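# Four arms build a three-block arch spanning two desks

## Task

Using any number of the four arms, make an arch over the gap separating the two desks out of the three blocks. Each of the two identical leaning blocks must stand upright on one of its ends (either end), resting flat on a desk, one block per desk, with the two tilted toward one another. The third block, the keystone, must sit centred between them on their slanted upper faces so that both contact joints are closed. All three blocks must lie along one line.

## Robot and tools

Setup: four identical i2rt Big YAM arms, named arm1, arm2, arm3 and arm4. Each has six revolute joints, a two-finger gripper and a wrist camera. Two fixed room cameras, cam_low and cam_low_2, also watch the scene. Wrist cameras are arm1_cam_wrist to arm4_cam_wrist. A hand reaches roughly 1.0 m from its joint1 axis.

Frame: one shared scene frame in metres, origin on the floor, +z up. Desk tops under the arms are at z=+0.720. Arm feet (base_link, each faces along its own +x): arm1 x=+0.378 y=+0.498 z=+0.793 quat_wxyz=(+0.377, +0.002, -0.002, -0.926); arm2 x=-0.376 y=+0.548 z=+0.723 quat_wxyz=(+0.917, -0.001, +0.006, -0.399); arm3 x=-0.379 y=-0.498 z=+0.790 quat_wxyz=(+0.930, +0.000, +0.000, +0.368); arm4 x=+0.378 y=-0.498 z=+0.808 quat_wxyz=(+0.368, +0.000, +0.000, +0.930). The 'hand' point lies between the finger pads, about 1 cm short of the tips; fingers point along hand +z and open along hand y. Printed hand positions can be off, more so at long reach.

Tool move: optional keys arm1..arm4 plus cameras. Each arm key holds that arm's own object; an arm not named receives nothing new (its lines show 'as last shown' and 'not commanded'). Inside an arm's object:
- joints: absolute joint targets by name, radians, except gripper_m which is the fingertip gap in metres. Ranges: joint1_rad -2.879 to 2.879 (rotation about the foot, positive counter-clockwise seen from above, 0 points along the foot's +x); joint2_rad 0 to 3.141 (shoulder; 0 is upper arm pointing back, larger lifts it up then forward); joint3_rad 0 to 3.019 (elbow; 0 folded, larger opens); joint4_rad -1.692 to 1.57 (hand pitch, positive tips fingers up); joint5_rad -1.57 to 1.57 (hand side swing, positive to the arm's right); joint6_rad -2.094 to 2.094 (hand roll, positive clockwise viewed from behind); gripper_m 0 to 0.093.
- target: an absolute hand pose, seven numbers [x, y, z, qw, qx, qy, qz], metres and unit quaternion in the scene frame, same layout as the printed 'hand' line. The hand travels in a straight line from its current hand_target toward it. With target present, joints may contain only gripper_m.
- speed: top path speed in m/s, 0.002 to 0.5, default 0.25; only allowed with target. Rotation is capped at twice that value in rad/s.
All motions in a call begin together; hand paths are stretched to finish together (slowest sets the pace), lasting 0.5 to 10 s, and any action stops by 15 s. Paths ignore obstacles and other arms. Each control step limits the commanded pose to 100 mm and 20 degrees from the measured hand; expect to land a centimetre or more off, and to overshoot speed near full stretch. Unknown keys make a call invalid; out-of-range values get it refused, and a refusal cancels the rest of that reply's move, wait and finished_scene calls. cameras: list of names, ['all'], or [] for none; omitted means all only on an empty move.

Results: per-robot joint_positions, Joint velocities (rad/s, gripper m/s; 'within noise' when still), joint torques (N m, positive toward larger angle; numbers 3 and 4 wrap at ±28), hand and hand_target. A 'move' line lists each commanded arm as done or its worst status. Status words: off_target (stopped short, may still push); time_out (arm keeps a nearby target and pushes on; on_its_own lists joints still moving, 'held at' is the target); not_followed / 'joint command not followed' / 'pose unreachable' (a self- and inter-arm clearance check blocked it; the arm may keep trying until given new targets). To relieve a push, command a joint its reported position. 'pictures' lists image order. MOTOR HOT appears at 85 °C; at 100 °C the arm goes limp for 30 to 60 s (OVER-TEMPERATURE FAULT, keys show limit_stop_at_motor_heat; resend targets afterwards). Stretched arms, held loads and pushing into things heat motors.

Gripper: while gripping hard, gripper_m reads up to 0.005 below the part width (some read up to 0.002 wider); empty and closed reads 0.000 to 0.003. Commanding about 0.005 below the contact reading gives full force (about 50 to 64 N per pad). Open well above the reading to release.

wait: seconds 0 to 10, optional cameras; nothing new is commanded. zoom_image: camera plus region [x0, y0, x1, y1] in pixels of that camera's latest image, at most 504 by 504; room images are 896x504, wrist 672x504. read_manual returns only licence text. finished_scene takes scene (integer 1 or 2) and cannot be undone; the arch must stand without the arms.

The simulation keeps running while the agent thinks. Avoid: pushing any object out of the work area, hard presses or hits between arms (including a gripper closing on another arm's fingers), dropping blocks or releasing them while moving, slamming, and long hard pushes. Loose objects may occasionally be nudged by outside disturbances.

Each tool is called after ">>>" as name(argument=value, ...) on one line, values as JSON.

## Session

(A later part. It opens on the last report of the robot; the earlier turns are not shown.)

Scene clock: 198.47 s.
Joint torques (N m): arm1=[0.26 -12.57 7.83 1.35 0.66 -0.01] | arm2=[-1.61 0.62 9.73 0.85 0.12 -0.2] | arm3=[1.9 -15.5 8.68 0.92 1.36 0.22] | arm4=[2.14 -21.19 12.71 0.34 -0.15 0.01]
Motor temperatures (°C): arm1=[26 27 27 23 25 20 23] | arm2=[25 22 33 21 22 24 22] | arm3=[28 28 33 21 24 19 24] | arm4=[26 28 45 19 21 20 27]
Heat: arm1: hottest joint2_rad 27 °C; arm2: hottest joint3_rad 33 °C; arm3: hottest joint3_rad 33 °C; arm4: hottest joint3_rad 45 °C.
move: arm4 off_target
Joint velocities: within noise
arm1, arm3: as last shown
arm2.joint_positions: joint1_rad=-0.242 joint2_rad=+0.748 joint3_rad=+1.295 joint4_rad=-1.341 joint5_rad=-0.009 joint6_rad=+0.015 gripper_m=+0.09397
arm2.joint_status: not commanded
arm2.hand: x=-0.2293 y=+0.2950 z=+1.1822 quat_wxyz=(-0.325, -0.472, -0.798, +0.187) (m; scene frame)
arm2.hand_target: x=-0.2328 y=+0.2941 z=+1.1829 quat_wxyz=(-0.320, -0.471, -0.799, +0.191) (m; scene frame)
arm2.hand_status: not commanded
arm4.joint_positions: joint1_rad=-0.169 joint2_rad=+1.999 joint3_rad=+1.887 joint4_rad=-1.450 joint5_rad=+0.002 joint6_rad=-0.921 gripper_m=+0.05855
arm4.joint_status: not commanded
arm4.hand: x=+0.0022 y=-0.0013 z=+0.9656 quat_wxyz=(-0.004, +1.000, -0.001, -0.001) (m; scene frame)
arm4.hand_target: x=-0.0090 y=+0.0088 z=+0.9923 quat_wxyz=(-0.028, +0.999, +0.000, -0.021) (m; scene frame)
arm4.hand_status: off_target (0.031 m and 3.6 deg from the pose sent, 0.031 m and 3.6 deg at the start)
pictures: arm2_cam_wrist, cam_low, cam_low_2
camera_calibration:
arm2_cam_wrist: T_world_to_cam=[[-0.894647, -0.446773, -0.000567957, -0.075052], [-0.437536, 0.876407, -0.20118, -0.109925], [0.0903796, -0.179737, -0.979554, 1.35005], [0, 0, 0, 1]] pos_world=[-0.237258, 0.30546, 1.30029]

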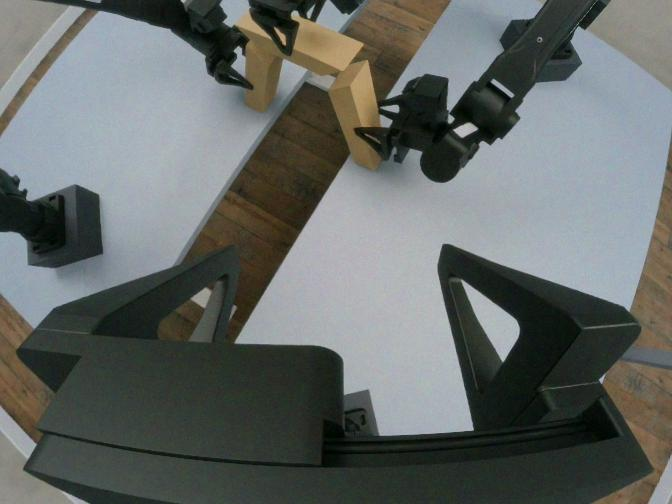

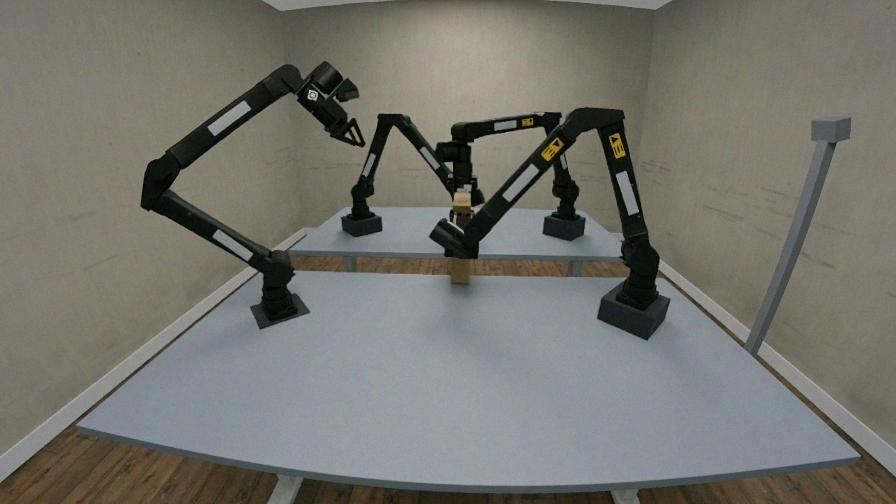

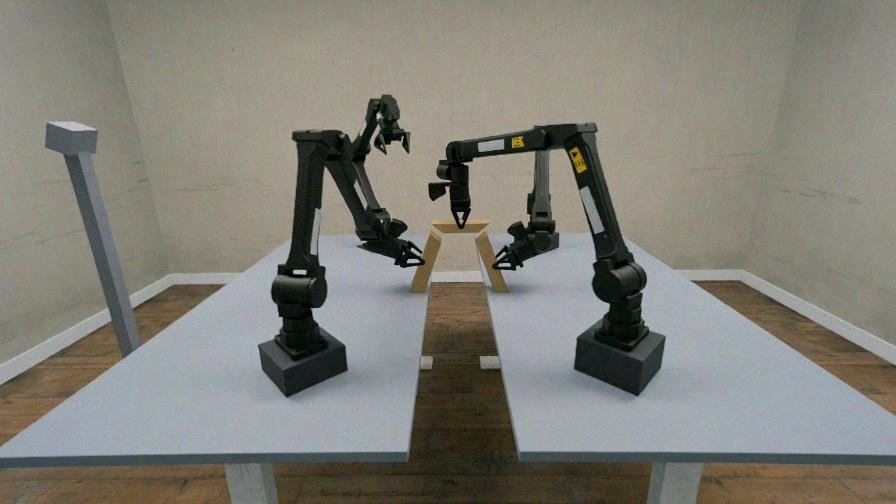

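>>> move(arm4={"target": [-0.0155, 0.012, 0.992, 0.0278, -0.9994, 0.0, 0.0211], "speed": 0.12}, cameras=["cam_low_2", "cam_low", "arm2_cam_wrist"])

>>> zoom_image(camera="cam_low_2", region=[424, 210, 454, 240])

>>> zoom_image(camera="cam_low_2", region=[460, 210, 490, 240])

>>> zoom_image(camera="cam_low", region=[430, 170, 490, 230])

>>> zoom_image(camera="arm2_cam_wrist", region=[230, 0, 380, 112])

Scene clock: 201.20 s.
Joint torques (N m): arm1=[0.21 -12.63 7.83 1.29 0.67 0] | arm2=[-1.73 0.73 9.73 0.81 0.1 -0.18] | arm3=[2.26 -15.33 8.65 1.03 1.36 0.24] | arm4=[2.49 -20.13 13.45 0.05 -0.17 0.08]
Motor temperatures (°C): arm1=[26 27 27 23 25 20 23] | arm2=[25 22 33 21 22 24 22] | arm3=[28 28 33 21 25 19 24] | arm4=[26 29 45 19 21 20 27]
Heat: arm1: hottest joint2_rad 27 °C; arm2: hottest joint3_rad 33 °C; arm3: hottest joint3_rad 33 °C; arm4: hottest joint3_rad 45 °C.
move: arm4 off_target
Joint velocities: within noise
arm1, arm2, arm3: as last shown
arm4.joint_positions: joint1_rad=-0.169 joint2_rad=+2.001 joint3_rad=+1.900 joint4_rad=-1.450 joint5_rad=+0.002 joint6_rad=-0.921 gripper_m=+0.05855
arm4.joint_status: not commanded
arm4.hand: x=-0.0001 y=+0.0017 z=+0.9699 quat_wxyz=(-0.008, +1.000, -0.001, -0.005) (m; scene frame)
arm4.hand_target: x=-0.0146 y=+0.0108 z=+0.9920 quat_wxyz=(-0.028, +0.999, +0.000, -0.022) (m; scene frame)
arm4.hand_status: off_target (0.029 m and 2.9 deg from the pose sent, 0.034 m and 3.6 deg at the start)
pictures: arm2_cam_wrist, cam_low, cam_low_2
camera_calibration:
arm2_cam_wrist: T_world_to_cam=[[-0.894647, -0.446773, -0.000567957, -0.075052], [-0.437536, 0.876407, -0.20118, -0.109925], [0.0903796, -0.179737, -0.979554, 1.35005], [0, 0, 0, 1]] pos_world=[-0.237258, 0.30546, 1.30029]

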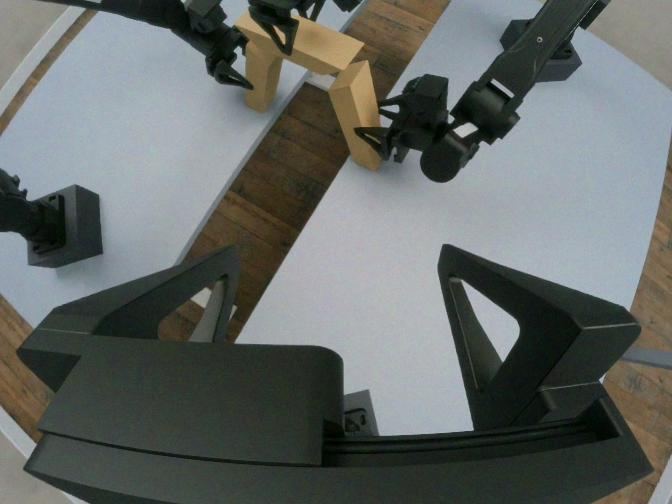

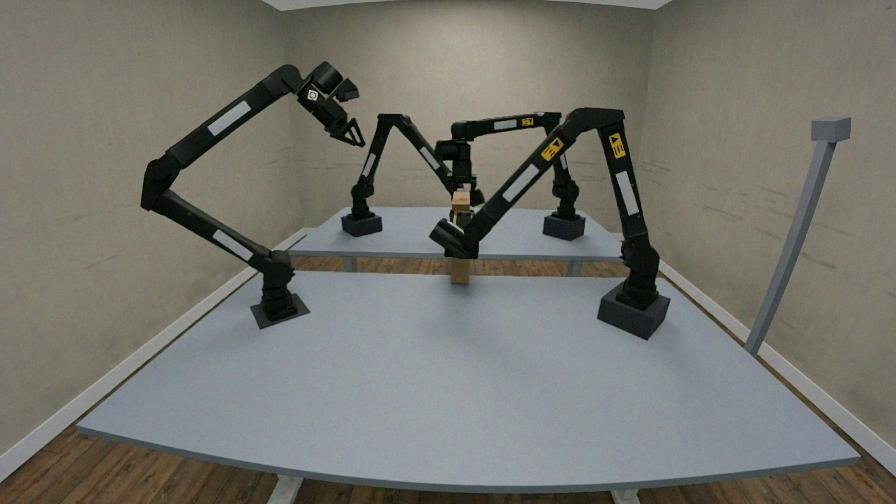

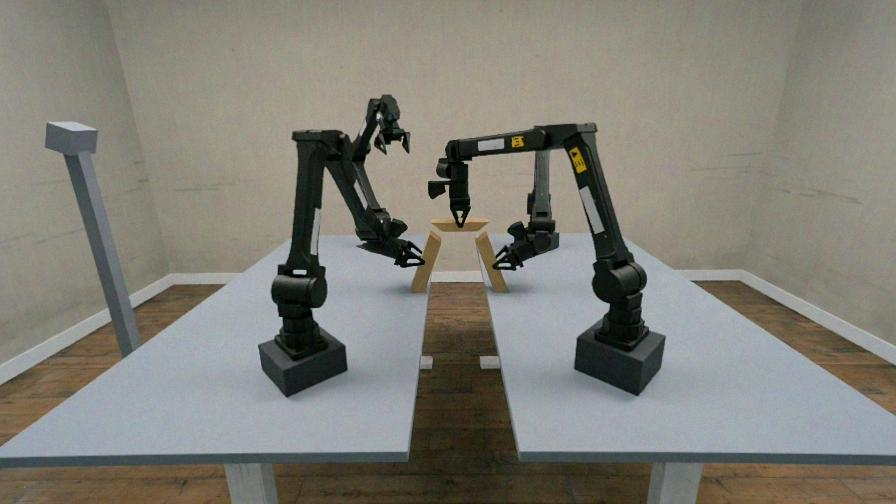

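Scaled by 16.800 from the camera's 896x504 image, which has a finer 1280x720 frame.

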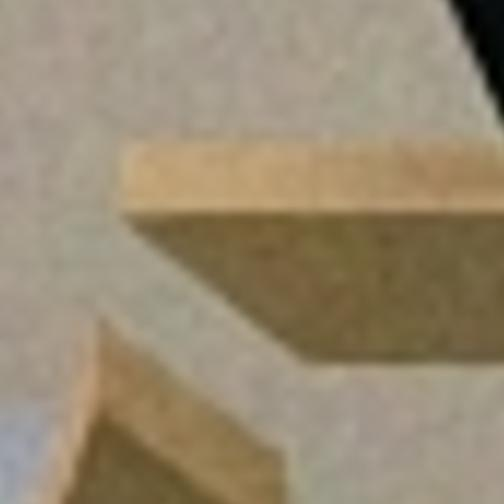

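Scaled by 16.800 from the camera's 896x504 image, which has a finer 1280x720 frame.

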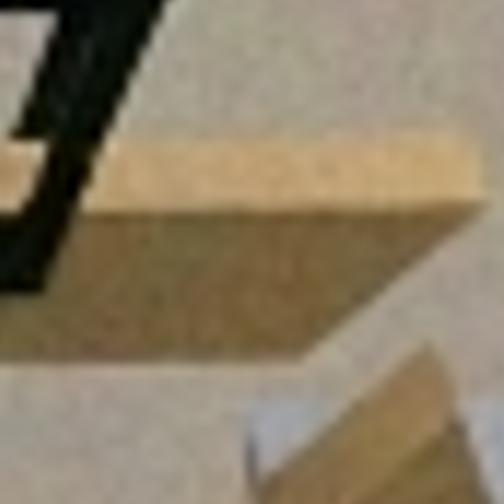

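Scaled by 8.400 from the camera's 896x504 image, which has a finer 1280x720 frame.

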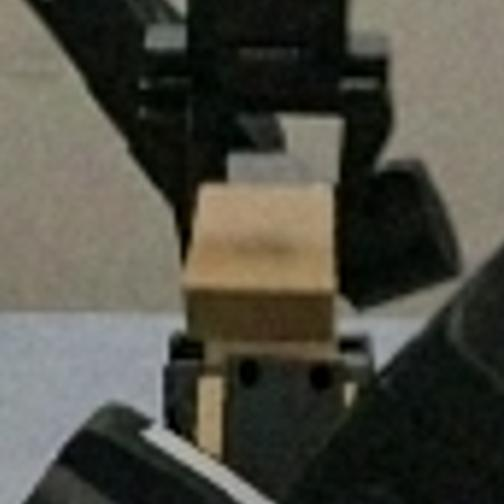

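Scaled by 3.360 from the camera's 672x504 image, which has a finer 960x720 frame.

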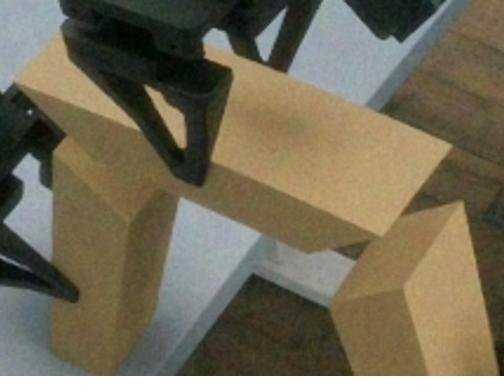

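>>> move(arm4={"target": [-0.0200, 0.008, 0.990, 0.0278, -0.9994, 0.0, 0.0211], "speed": 0.12}, cameras=["cam_low_2", "cam_low", "arm2_cam_wrist"])

>>> zoom_image(camera="cam_low_2", region=[424, 210, 454, 240])

>>> zoom_image(camera="cam_low_2", region=[460, 210, 490, 240])

>>> zoom_image(camera="cam_low", region=[430, 170, 490, 230])

Scene clock: 204.77 s.
Joint torques (N m): arm1=[0.15 -12.63 7.82 1.33 0.66 -0.01] | arm2=[-1.9 0.67 9.73 0.83 0.09 -0.19] | arm3=[2.08 -15.56 8.68 0.96 1.37 0.23] | arm4=[2.67 -20.37 12.98 0.29 -0.14 0.12]
Motor temperatures (°C): arm1=[26 27 27 23 25 20 23] | arm2=[25 22 33 21 22 24 22] | arm3=[28 29 33 21 25 19 24] | arm4=[26 29 46 19 21 20 27]
Heat: arm1: hottest joint2_rad 27 °C; arm2: hottest joint3_rad 33 °C; arm3: hottest joint3_rad 33 °C; arm4: hottest joint3_rad 46 °C.
move: arm4 off_target
Joint velocities: within noise
arm1, arm2, arm3: as last shown
arm4.joint_positions: joint1_rad=-0.163 joint2_rad=+2.001 joint3_rad=+1.900 joint4_rad=-1.450 joint5_rad=+0.002 joint6_rad=-0.921 gripper_m=+0.05855
arm4.joint_status: not commanded
arm4.hand: x=-0.0032 y=-0.0006 z=+0.9694 quat_wxyz=(-0.008, +1.000, +0.002, -0.005) (m; scene frame)
arm4.hand_target: x=-0.0192 y=+0.0068 z=+0.9901 quat_wxyz=(-0.028, +0.999, +0.003, -0.022) (m; scene frame)
arm4.hand_status: off_target (0.028 m and 3.0 deg from the pose sent, 0.029 m and 2.9 deg at the start)
pictures: arm2_cam_wrist, cam_low, cam_low_2
camera_calibration:
arm2_cam_wrist: T_world_to_cam=[[-0.894647, -0.446773, -0.000567957, -0.075052], [-0.437536, 0.876407, -0.20118, -0.109925], [0.0903796, -0.179737, -0.979554, 1.35005], [0, 0, 0, 1]] pos_world=[-0.237258, 0.30546, 1.30029]

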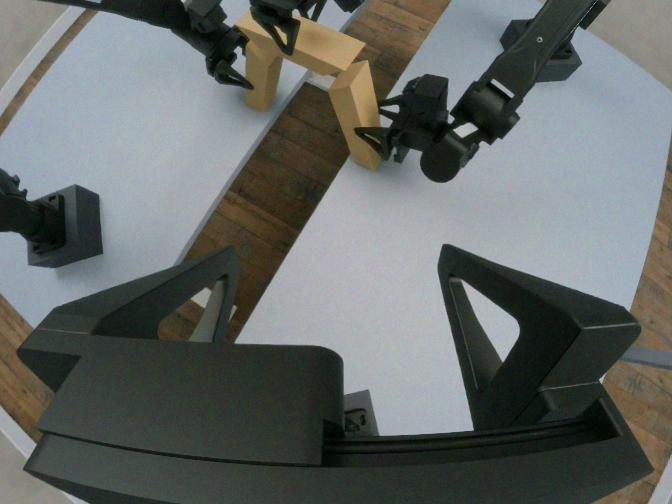

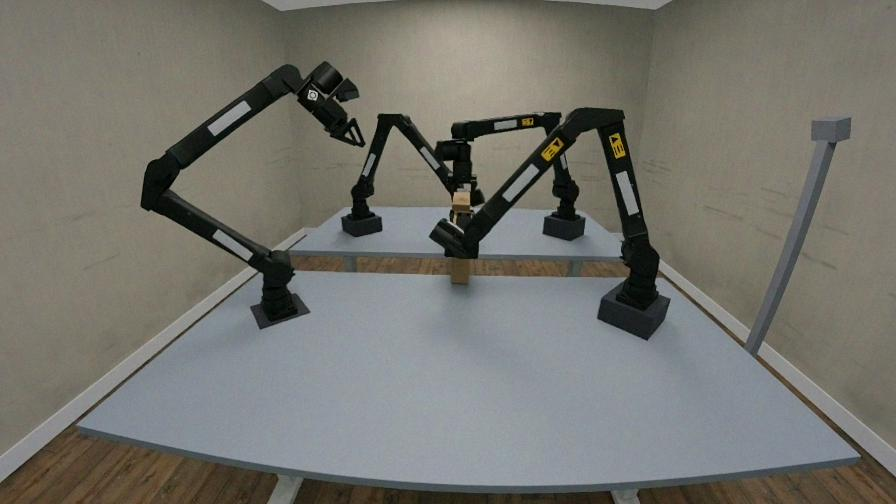

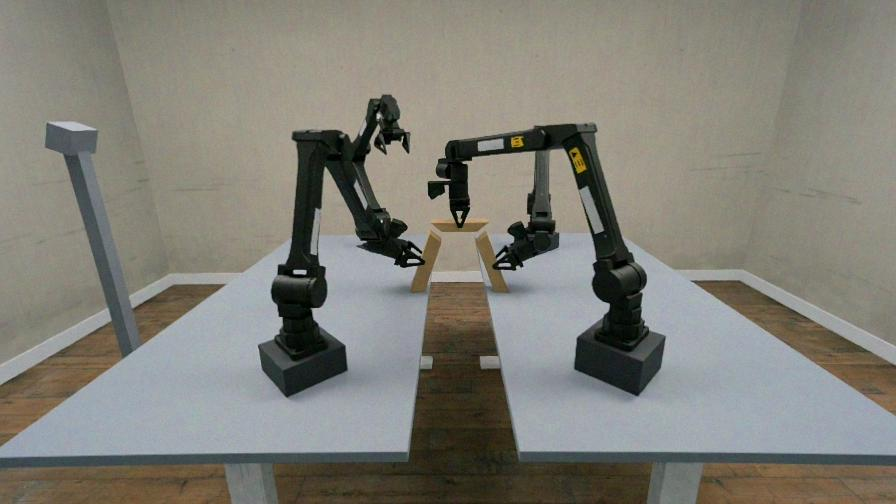

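Scaled by 16.800 from the camera's 896x504 image, which has a finer 1280x720 frame.

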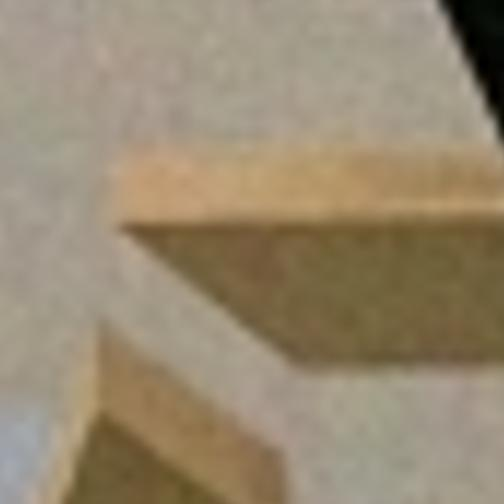

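Scaled by 16.800 from the camera's 896x504 image, which has a finer 1280x720 frame.

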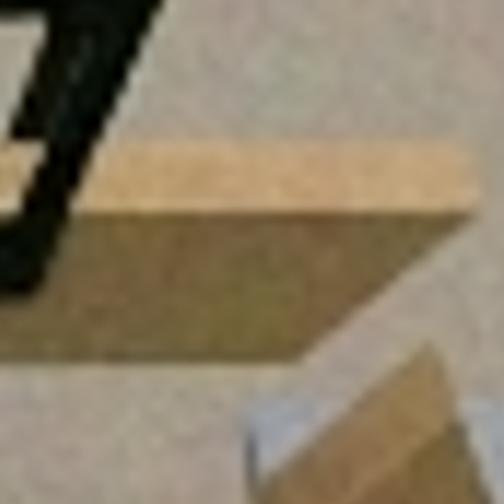

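Scaled by 8.400 from the camera's 896x504 image, which has a finer 1280x720 frame.

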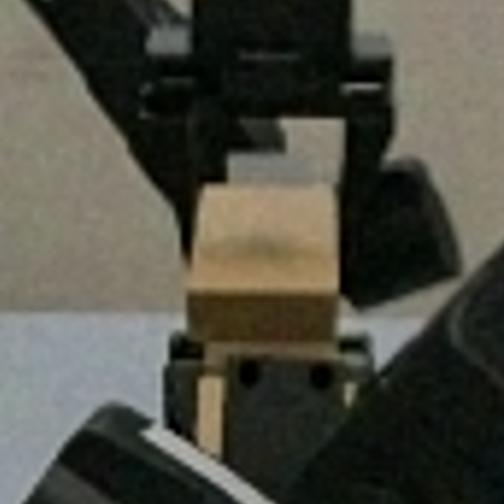

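>>> move(arm4={"target": [-0.0240, 0.0095, 0.978, 0.0278, -0.9994, 0.0, 0.0211], "speed": 0.1}, cameras=["cam_low_2", "cam_low", "arm2_cam_wrist"])

>>> zoom_image(camera="cam_low_2", region=[424, 210, 454, 240])

>>> zoom_image(camera="cam_low_2", region=[460, 210, 490, 240])

>>> zoom_image(camera="cam_low", region=[430, 170, 490, 230])

>>> zoom_image(camera="arm2_cam_wrist", region=[230, 0, 380, 112])

Scene clock: 207.97 s.
Joint torques (N m): arm1=[0.15 -12.57 7.87 1.33 0.67 -0.01] | arm2=[-1.44 0.67 9.77 0.79 0.08 -0.19] | arm3=[2.14 -15.62 8.66 0.99 1.37 0.23] | arm4=[2.73 -20.89 12.31 1.02 -0.14 0.13]
Motor temperatures (°C): arm1=[26 27 27 23 25 20 23] | arm2=[25 22 33 21 22 24 22] | arm3=[28 29 33 21 25 19 24] | arm4=[26 30 47 19 21 20 27]
Heat: arm1: hottest joint2_rad 27 °C; arm2: hottest joint3_rad 33 °C; arm3: hottest joint3_rad 33 °C; arm4: hottest joint3_rad 47 °C.
move: arm4 off_target
Joint velocities: within noise
arm1, arm2, arm3: as last shown
arm4.joint_positions: joint1_rad=-0.159 joint2_rad=+2.019 joint3_rad=+1.900 joint4_rad=-1.446 joint5_rad=+0.002 joint6_rad=-0.913 gripper_m=+0.05855
arm4.joint_status: not commanded
arm4.hand: x=-0.0062 y=-0.0010 z=+0.9591 quat_wxyz=(-0.003, +1.000, +0.001, -0.001) (m; scene frame)
arm4.hand_target: x=-0.0232 y=+0.0084 z=+0.9783 quat_wxyz=(-0.028, +0.999, +0.000, -0.022) (m; scene frame)
arm4.hand_status: off_target (0.028 m and 3.7 deg from the pose sent, 0.025 m and 3.0 deg at the start)
pictures: arm2_cam_wrist, cam_low, cam_low_2
camera_calibration:
arm2_cam_wrist: T_world_to_cam=[[-0.894647, -0.446773, -0.000567957, -0.075052], [-0.437536, 0.876407, -0.20118, -0.109925], [0.0903796, -0.179737, -0.979554, 1.35005], [0, 0, 0, 1]] pos_world=[-0.237258, 0.30546, 1.30029]

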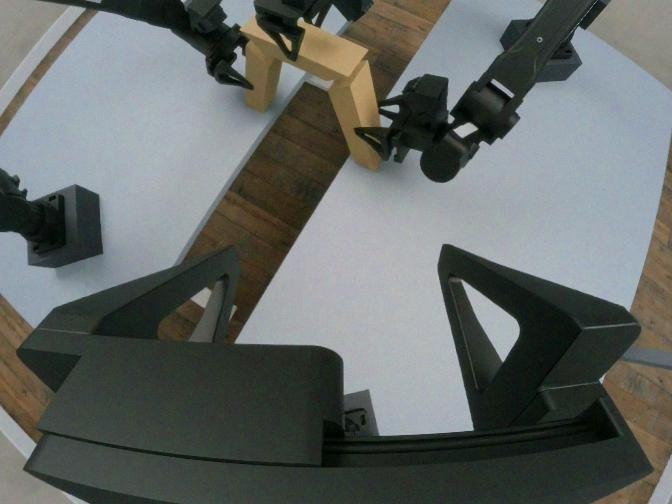

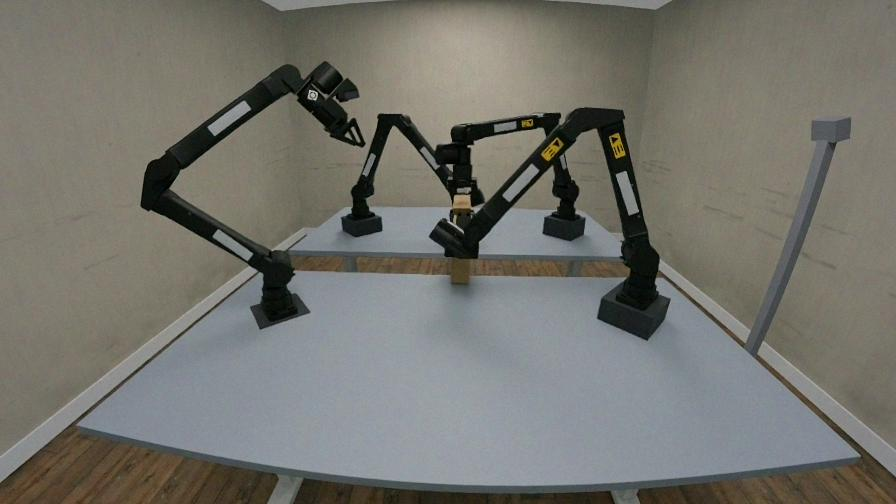

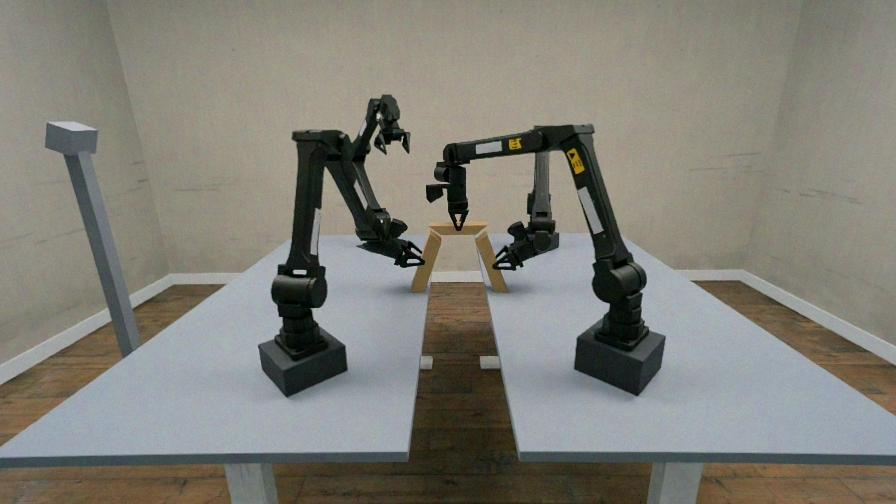

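Scaled by 16.800 from the camera's 896x504 image, which has a finer 1280x720 frame.

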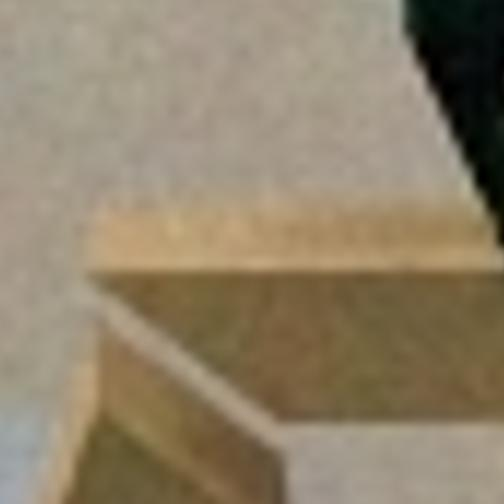

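Scaled by 16.800 from the camera's 896x504 image, which has a finer 1280x720 frame.

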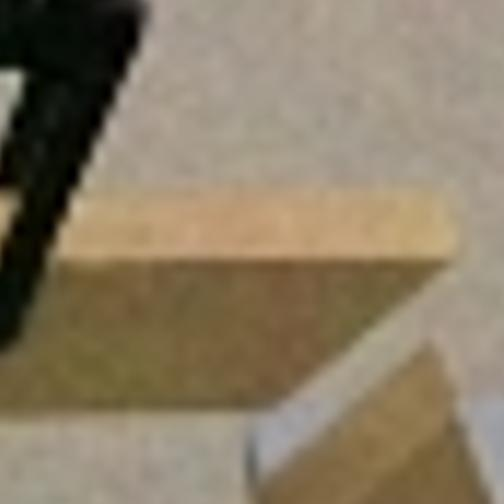

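Scaled by 8.400 from the camera's 896x504 image, which has a finer 1280x720 frame.

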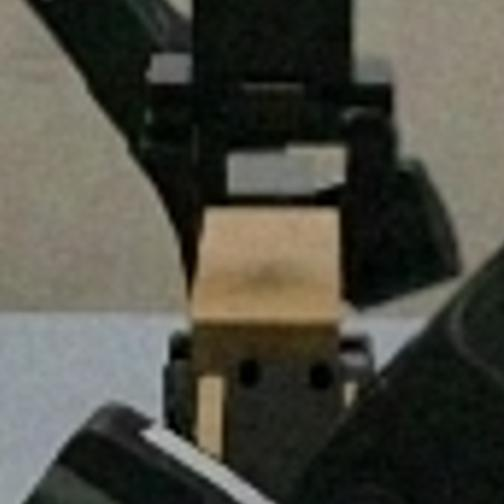

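Scaled by 3.360 from the camera's 672x504 image, which has a finer 960x720 frame.

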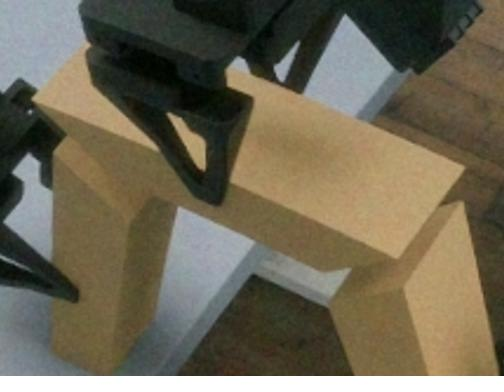

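>>> move(arm3={"target": [-0.1203, 0.0300, 0.856, 0.5964, 0.0470, 0.7988, 0.0661], "speed": 0.1}, cameras=["cam_low_2", "cam_low"])

>>> zoom_image(camera="cam_low_2", region=[424, 224, 448, 248])

>>> zoom_image(camera="cam_low_2", region=[405, 276, 429, 300])

>>> zoom_image(camera="cam_low_2", region=[472, 226, 496, 250])

>>> zoom_image(camera="cam_low_2", region=[490, 276, 514, 300])

>>> zoom_image(camera="cam_low", region=[440, 250, 480, 300])

Scene clock: 214.83 s.
Joint torques (N m): arm1=[0.26 -12.75 7.84 1.29 0.68 -0.01] | arm2=[-1.85 0.67 9.73 0.83 0.09 -0.21] | arm3=[2.02 -14.45 8.17 1.42 1.02 0.23] | arm4=[2.67 -20.84 12.33 1.03 -0.13 0.12]
Motor temperatures (°C): arm1=[26 27 26 23 25 20 23] | arm2=[25 22 33 21 22 24 22] | arm3=[28 29 33 21 25 19 25] | arm4=[26 30 47 19 21 20 27]
Heat: arm1: hottest joint2_rad 27 °C; arm2: hottest joint3_rad 33 °C; arm3: hottest joint3_rad 33 °C; arm4: hottest joint3_rad 47 °C.
move: arm3 off_target
Joint velocities: within noise
arm1.joint_positions: joint1_rad=+0.635 joint2_rad=+1.953 joint3_rad=+1.126 joint4_rad=-0.292 joint5_rad=+1.149 joint6_rad=+1.160 gripper_m=+0.05917
arm1.joint_status: not commanded
arm1.hand: x=+0.1344 y=-0.0174 z=+0.8387 quat_wxyz=(-0.032, -0.828, +0.020, +0.559) (m; scene frame)
arm1.hand_target: x=+0.1340 y=-0.0198 z=+0.8369 quat_wxyz=(-0.039, -0.826, +0.027, +0.561) (m; scene frame)
arm1.hand_status: not commanded
arm2, arm4: as last shown
arm3.joint_positions: joint1_rad=+0.627 joint2_rad=+1.947 joint3_rad=+1.090 joint4_rad=-0.102 joint5_rad=+1.197 joint6_rad=+1.032 gripper_m=+0.06087
arm3.joint_status: not commanded
arm3.hand: x=-0.1159 y=+0.0141 z=+0.8472 quat_wxyz=(-0.590, -0.031, -0.805, -0.041) (m; scene frame)
arm3.hand_target: x=-0.1205 y=+0.0293 z=+0.8562 quat_wxyz=(-0.596, -0.045, -0.799, -0.064) (m; scene frame)
arm3.hand_status: off_target (0.019 m and 3.6 deg from the pose sent, 0.018 m and 3.6 deg at the start)
pictures: cam_low, cam_low_2

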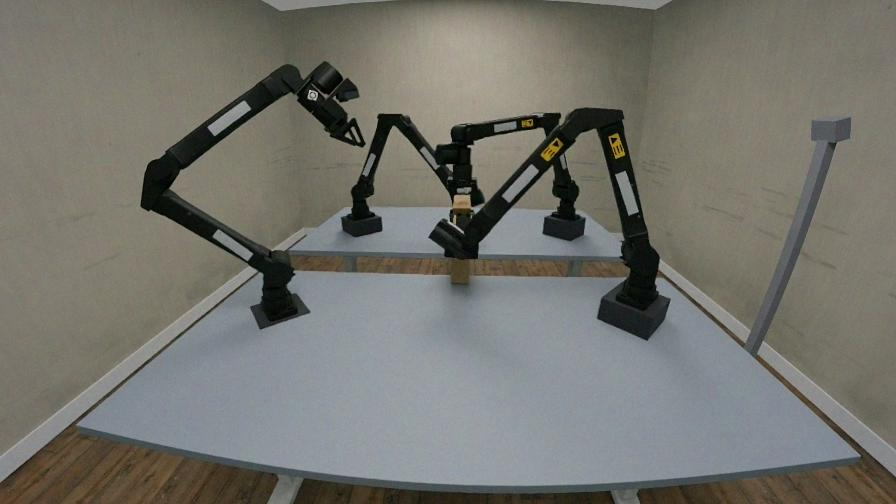

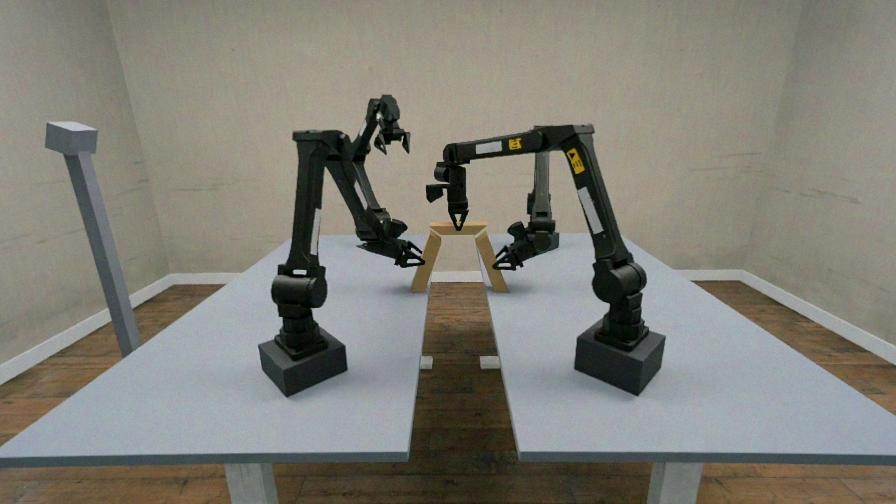

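Scaled by 21.000 from the camera's 896x504 image, which has a finer 1280x720 frame.

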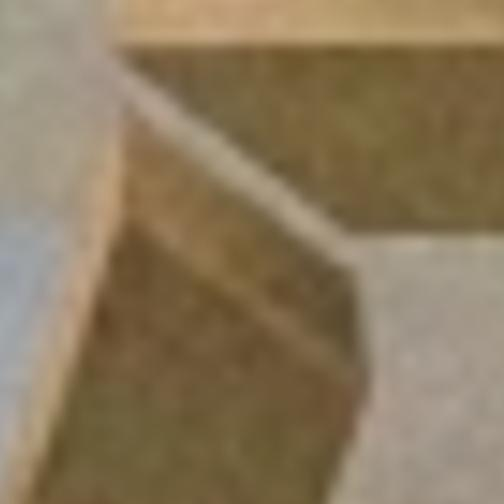

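Scaled by 21.000 from the camera's 896x504 image, which has a finer 1280x720 frame.

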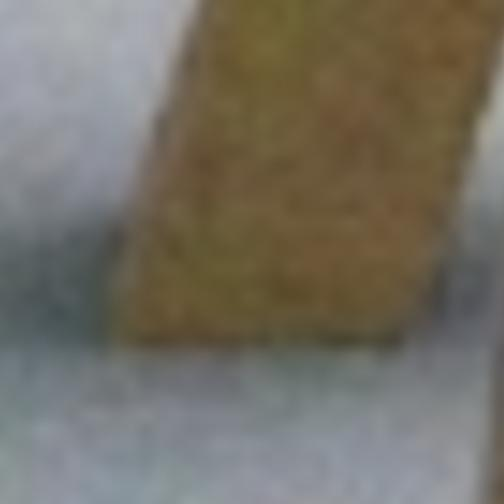

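Scaled by 21.000 from the camera's 896x504 image, which has a finer 1280x720 frame.

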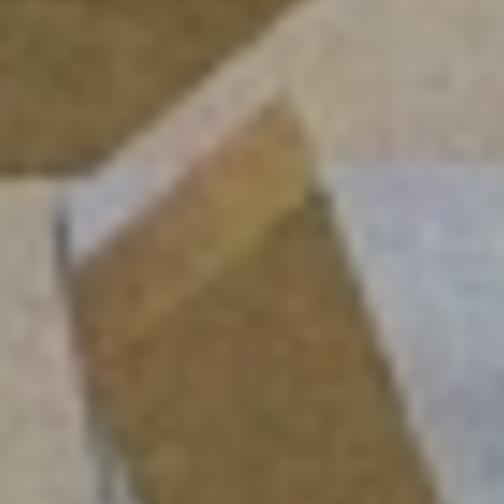

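Scaled by 21.000 from the camera's 896x504 image, which has a finer 1280x720 frame.

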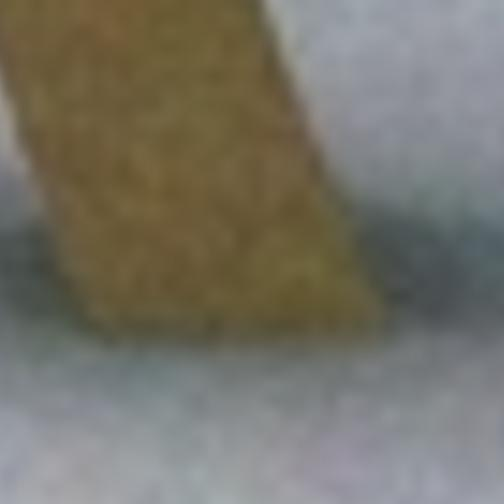

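Scaled by 10.080 from the camera's 896x504 image, which has a finer 1280x720 frame.

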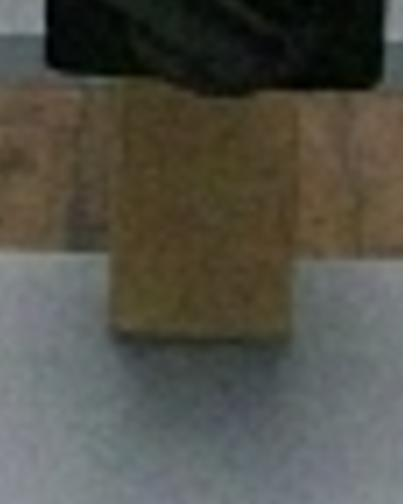

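>>> move(arm4={"target": [-0.0228, 0.0085, 0.961, 0.0278, -0.9992, 0.0002, 0.0298], "speed": 0.08}, cameras=["cam_low_2", "cam_low", "arm2_cam_wrist"])

>>> zoom_image(camera="cam_low_2", region=[424, 218, 454, 248])

>>> zoom_image(camera="cam_low_2", region=[462, 218, 492, 248])

>>> zoom_image(camera="cam_low", region=[430, 170, 490, 230])

>>> zoom_image(camera="arm2_cam_wrist", region=[230, 0, 380, 112])

Scene clock: 221.80 s.
Joint torques (N m): arm1=[0.03 -12.69 7.86 1.31 0.67 -0.01] | arm2=[-1.96 0.79 9.74 0.87 0.09 -0.19] | arm3=[1.73 -14.8 8.28 1.32 1.05 0.23] | arm4=[2.32 -21.13 9.61 1.16 -0.19 0.11]
Motor temperatures (°C): arm1=[26 27 26 23 25 20 23] | arm2=[25 22 33 21 22 24 22] | arm3=[28 29 33 21 25 19 25] | arm4=[26 30 48 19 21 20 27]
Heat: arm1: hottest joint2_rad 27 °C; arm2: hottest joint3_rad 33 °C; arm3: hottest joint3_rad 33 °C; arm4: hottest joint3_rad 48 °C.
move: arm4 off_target
Joint velocities: within noise
arm1, arm2, arm3: as last shown
arm3.hand_target: x=-0.1206 y=+0.0293 z=+0.8561 quat_wxyz=(-0.596, -0.044, -0.799, -0.064) (m; scene frame)
arm4.joint_positions: joint1_rad=-0.159 joint2_rad=+2.019 joint3_rad=+1.885 joint4_rad=-1.389 joint5_rad=-0.010 joint6_rad=-0.913 gripper_m=+0.05855
arm4.joint_status: not commanded
arm4.hand: x=-0.0138 y=+0.0054 z=+0.9538 quat_wxyz=(-0.016, +1.000, +0.001, -0.019) (m; scene frame)
arm4.hand_target: x=-0.0226 y=+0.0082 z=+0.9611 quat_wxyz=(-0.028, +0.999, +0.000, -0.030) (m; scene frame)
arm4.hand_status: off_target (0.012 m and 1.9 deg from the pose sent, 0.019 m and 4.4 deg at the start)
pictures: arm2_cam_wrist, cam_low, cam_low_2
camera_calibration:
arm2_cam_wrist: T_world_to_cam=[[-0.894647, -0.446773, -0.000567957, -0.075052], [-0.437536, 0.876407, -0.20118, -0.109925], [0.0903796, -0.179737, -0.979554, 1.35005], [0, 0, 0, 1]] pos_world=[-0.237258, 0.30546, 1.30029]

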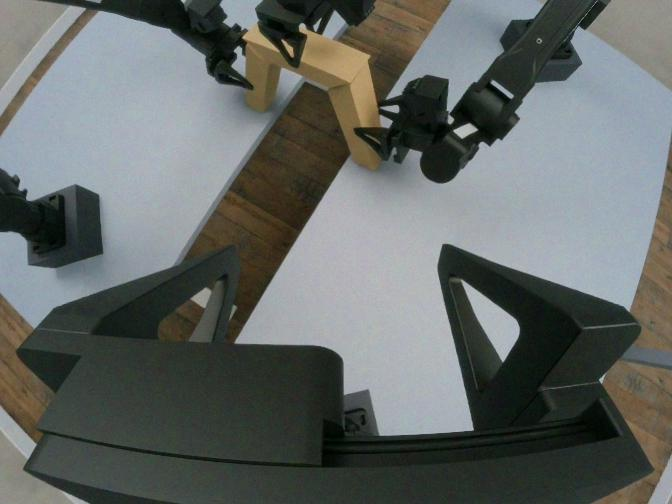

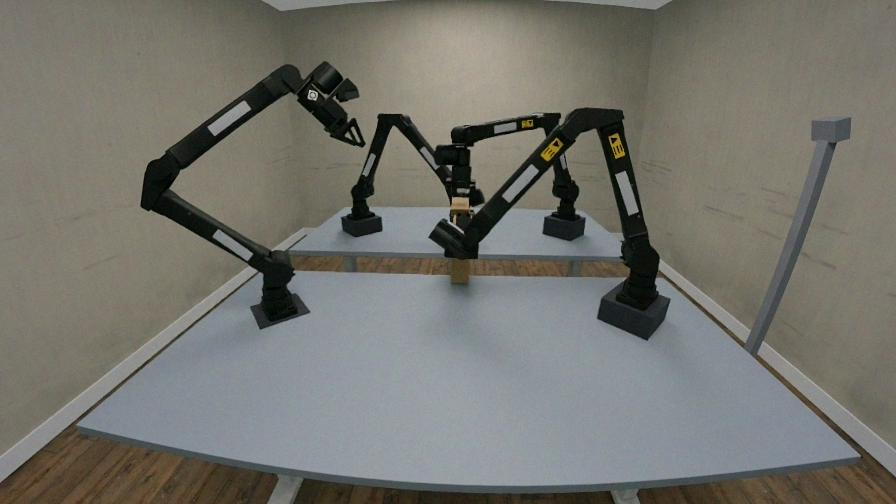

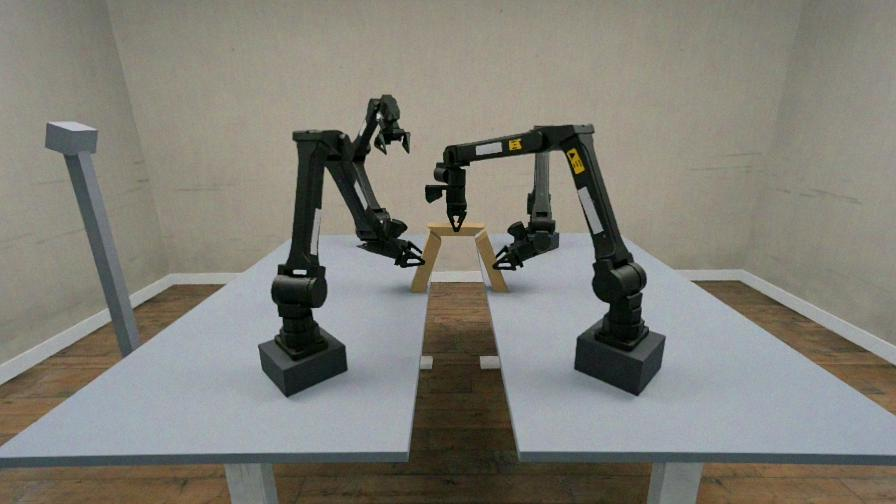

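Scaled by 16.800 from the camera's 896x504 image, which has a finer 1280x720 frame.

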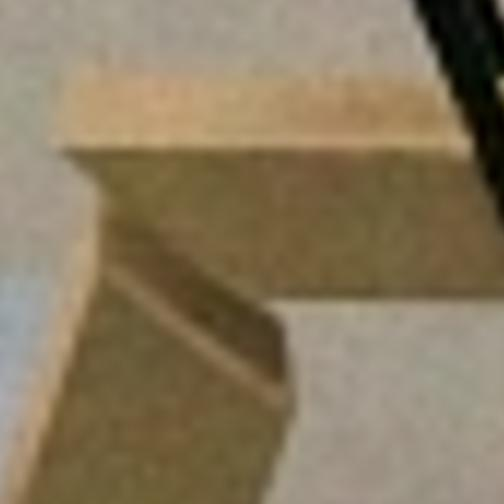

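Scaled by 16.800 from the camera's 896x504 image, which has a finer 1280x720 frame.

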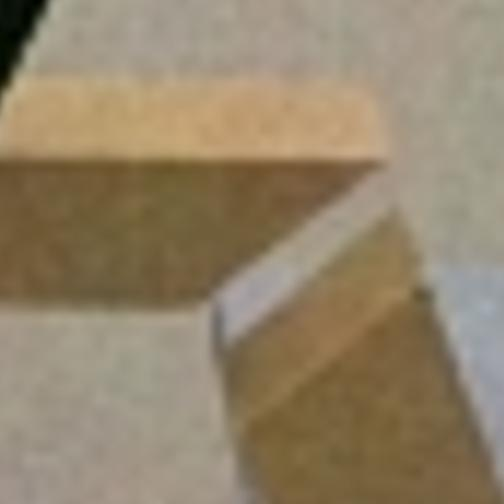

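Scaled by 8.400 from the camera's 896x504 image, which has a finer 1280x720 frame.

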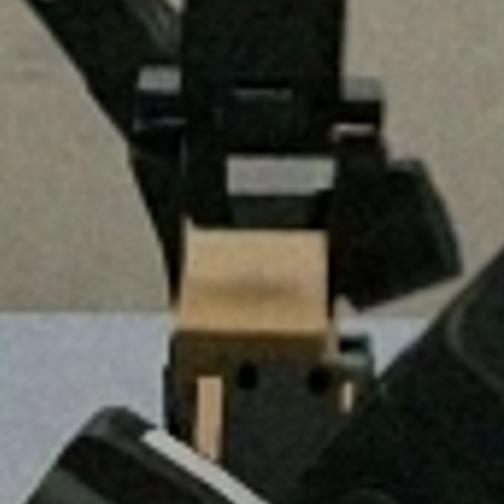

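Scaled by 3.360 from the camera's 672x504 image, which has a finer 960x720 frame.

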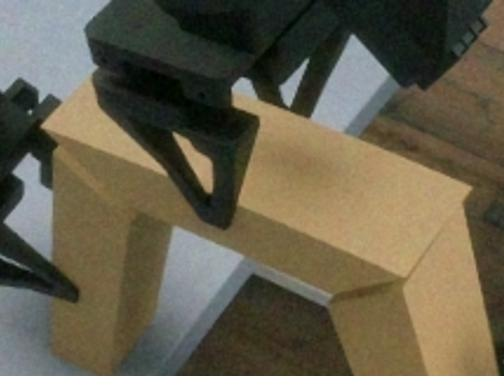

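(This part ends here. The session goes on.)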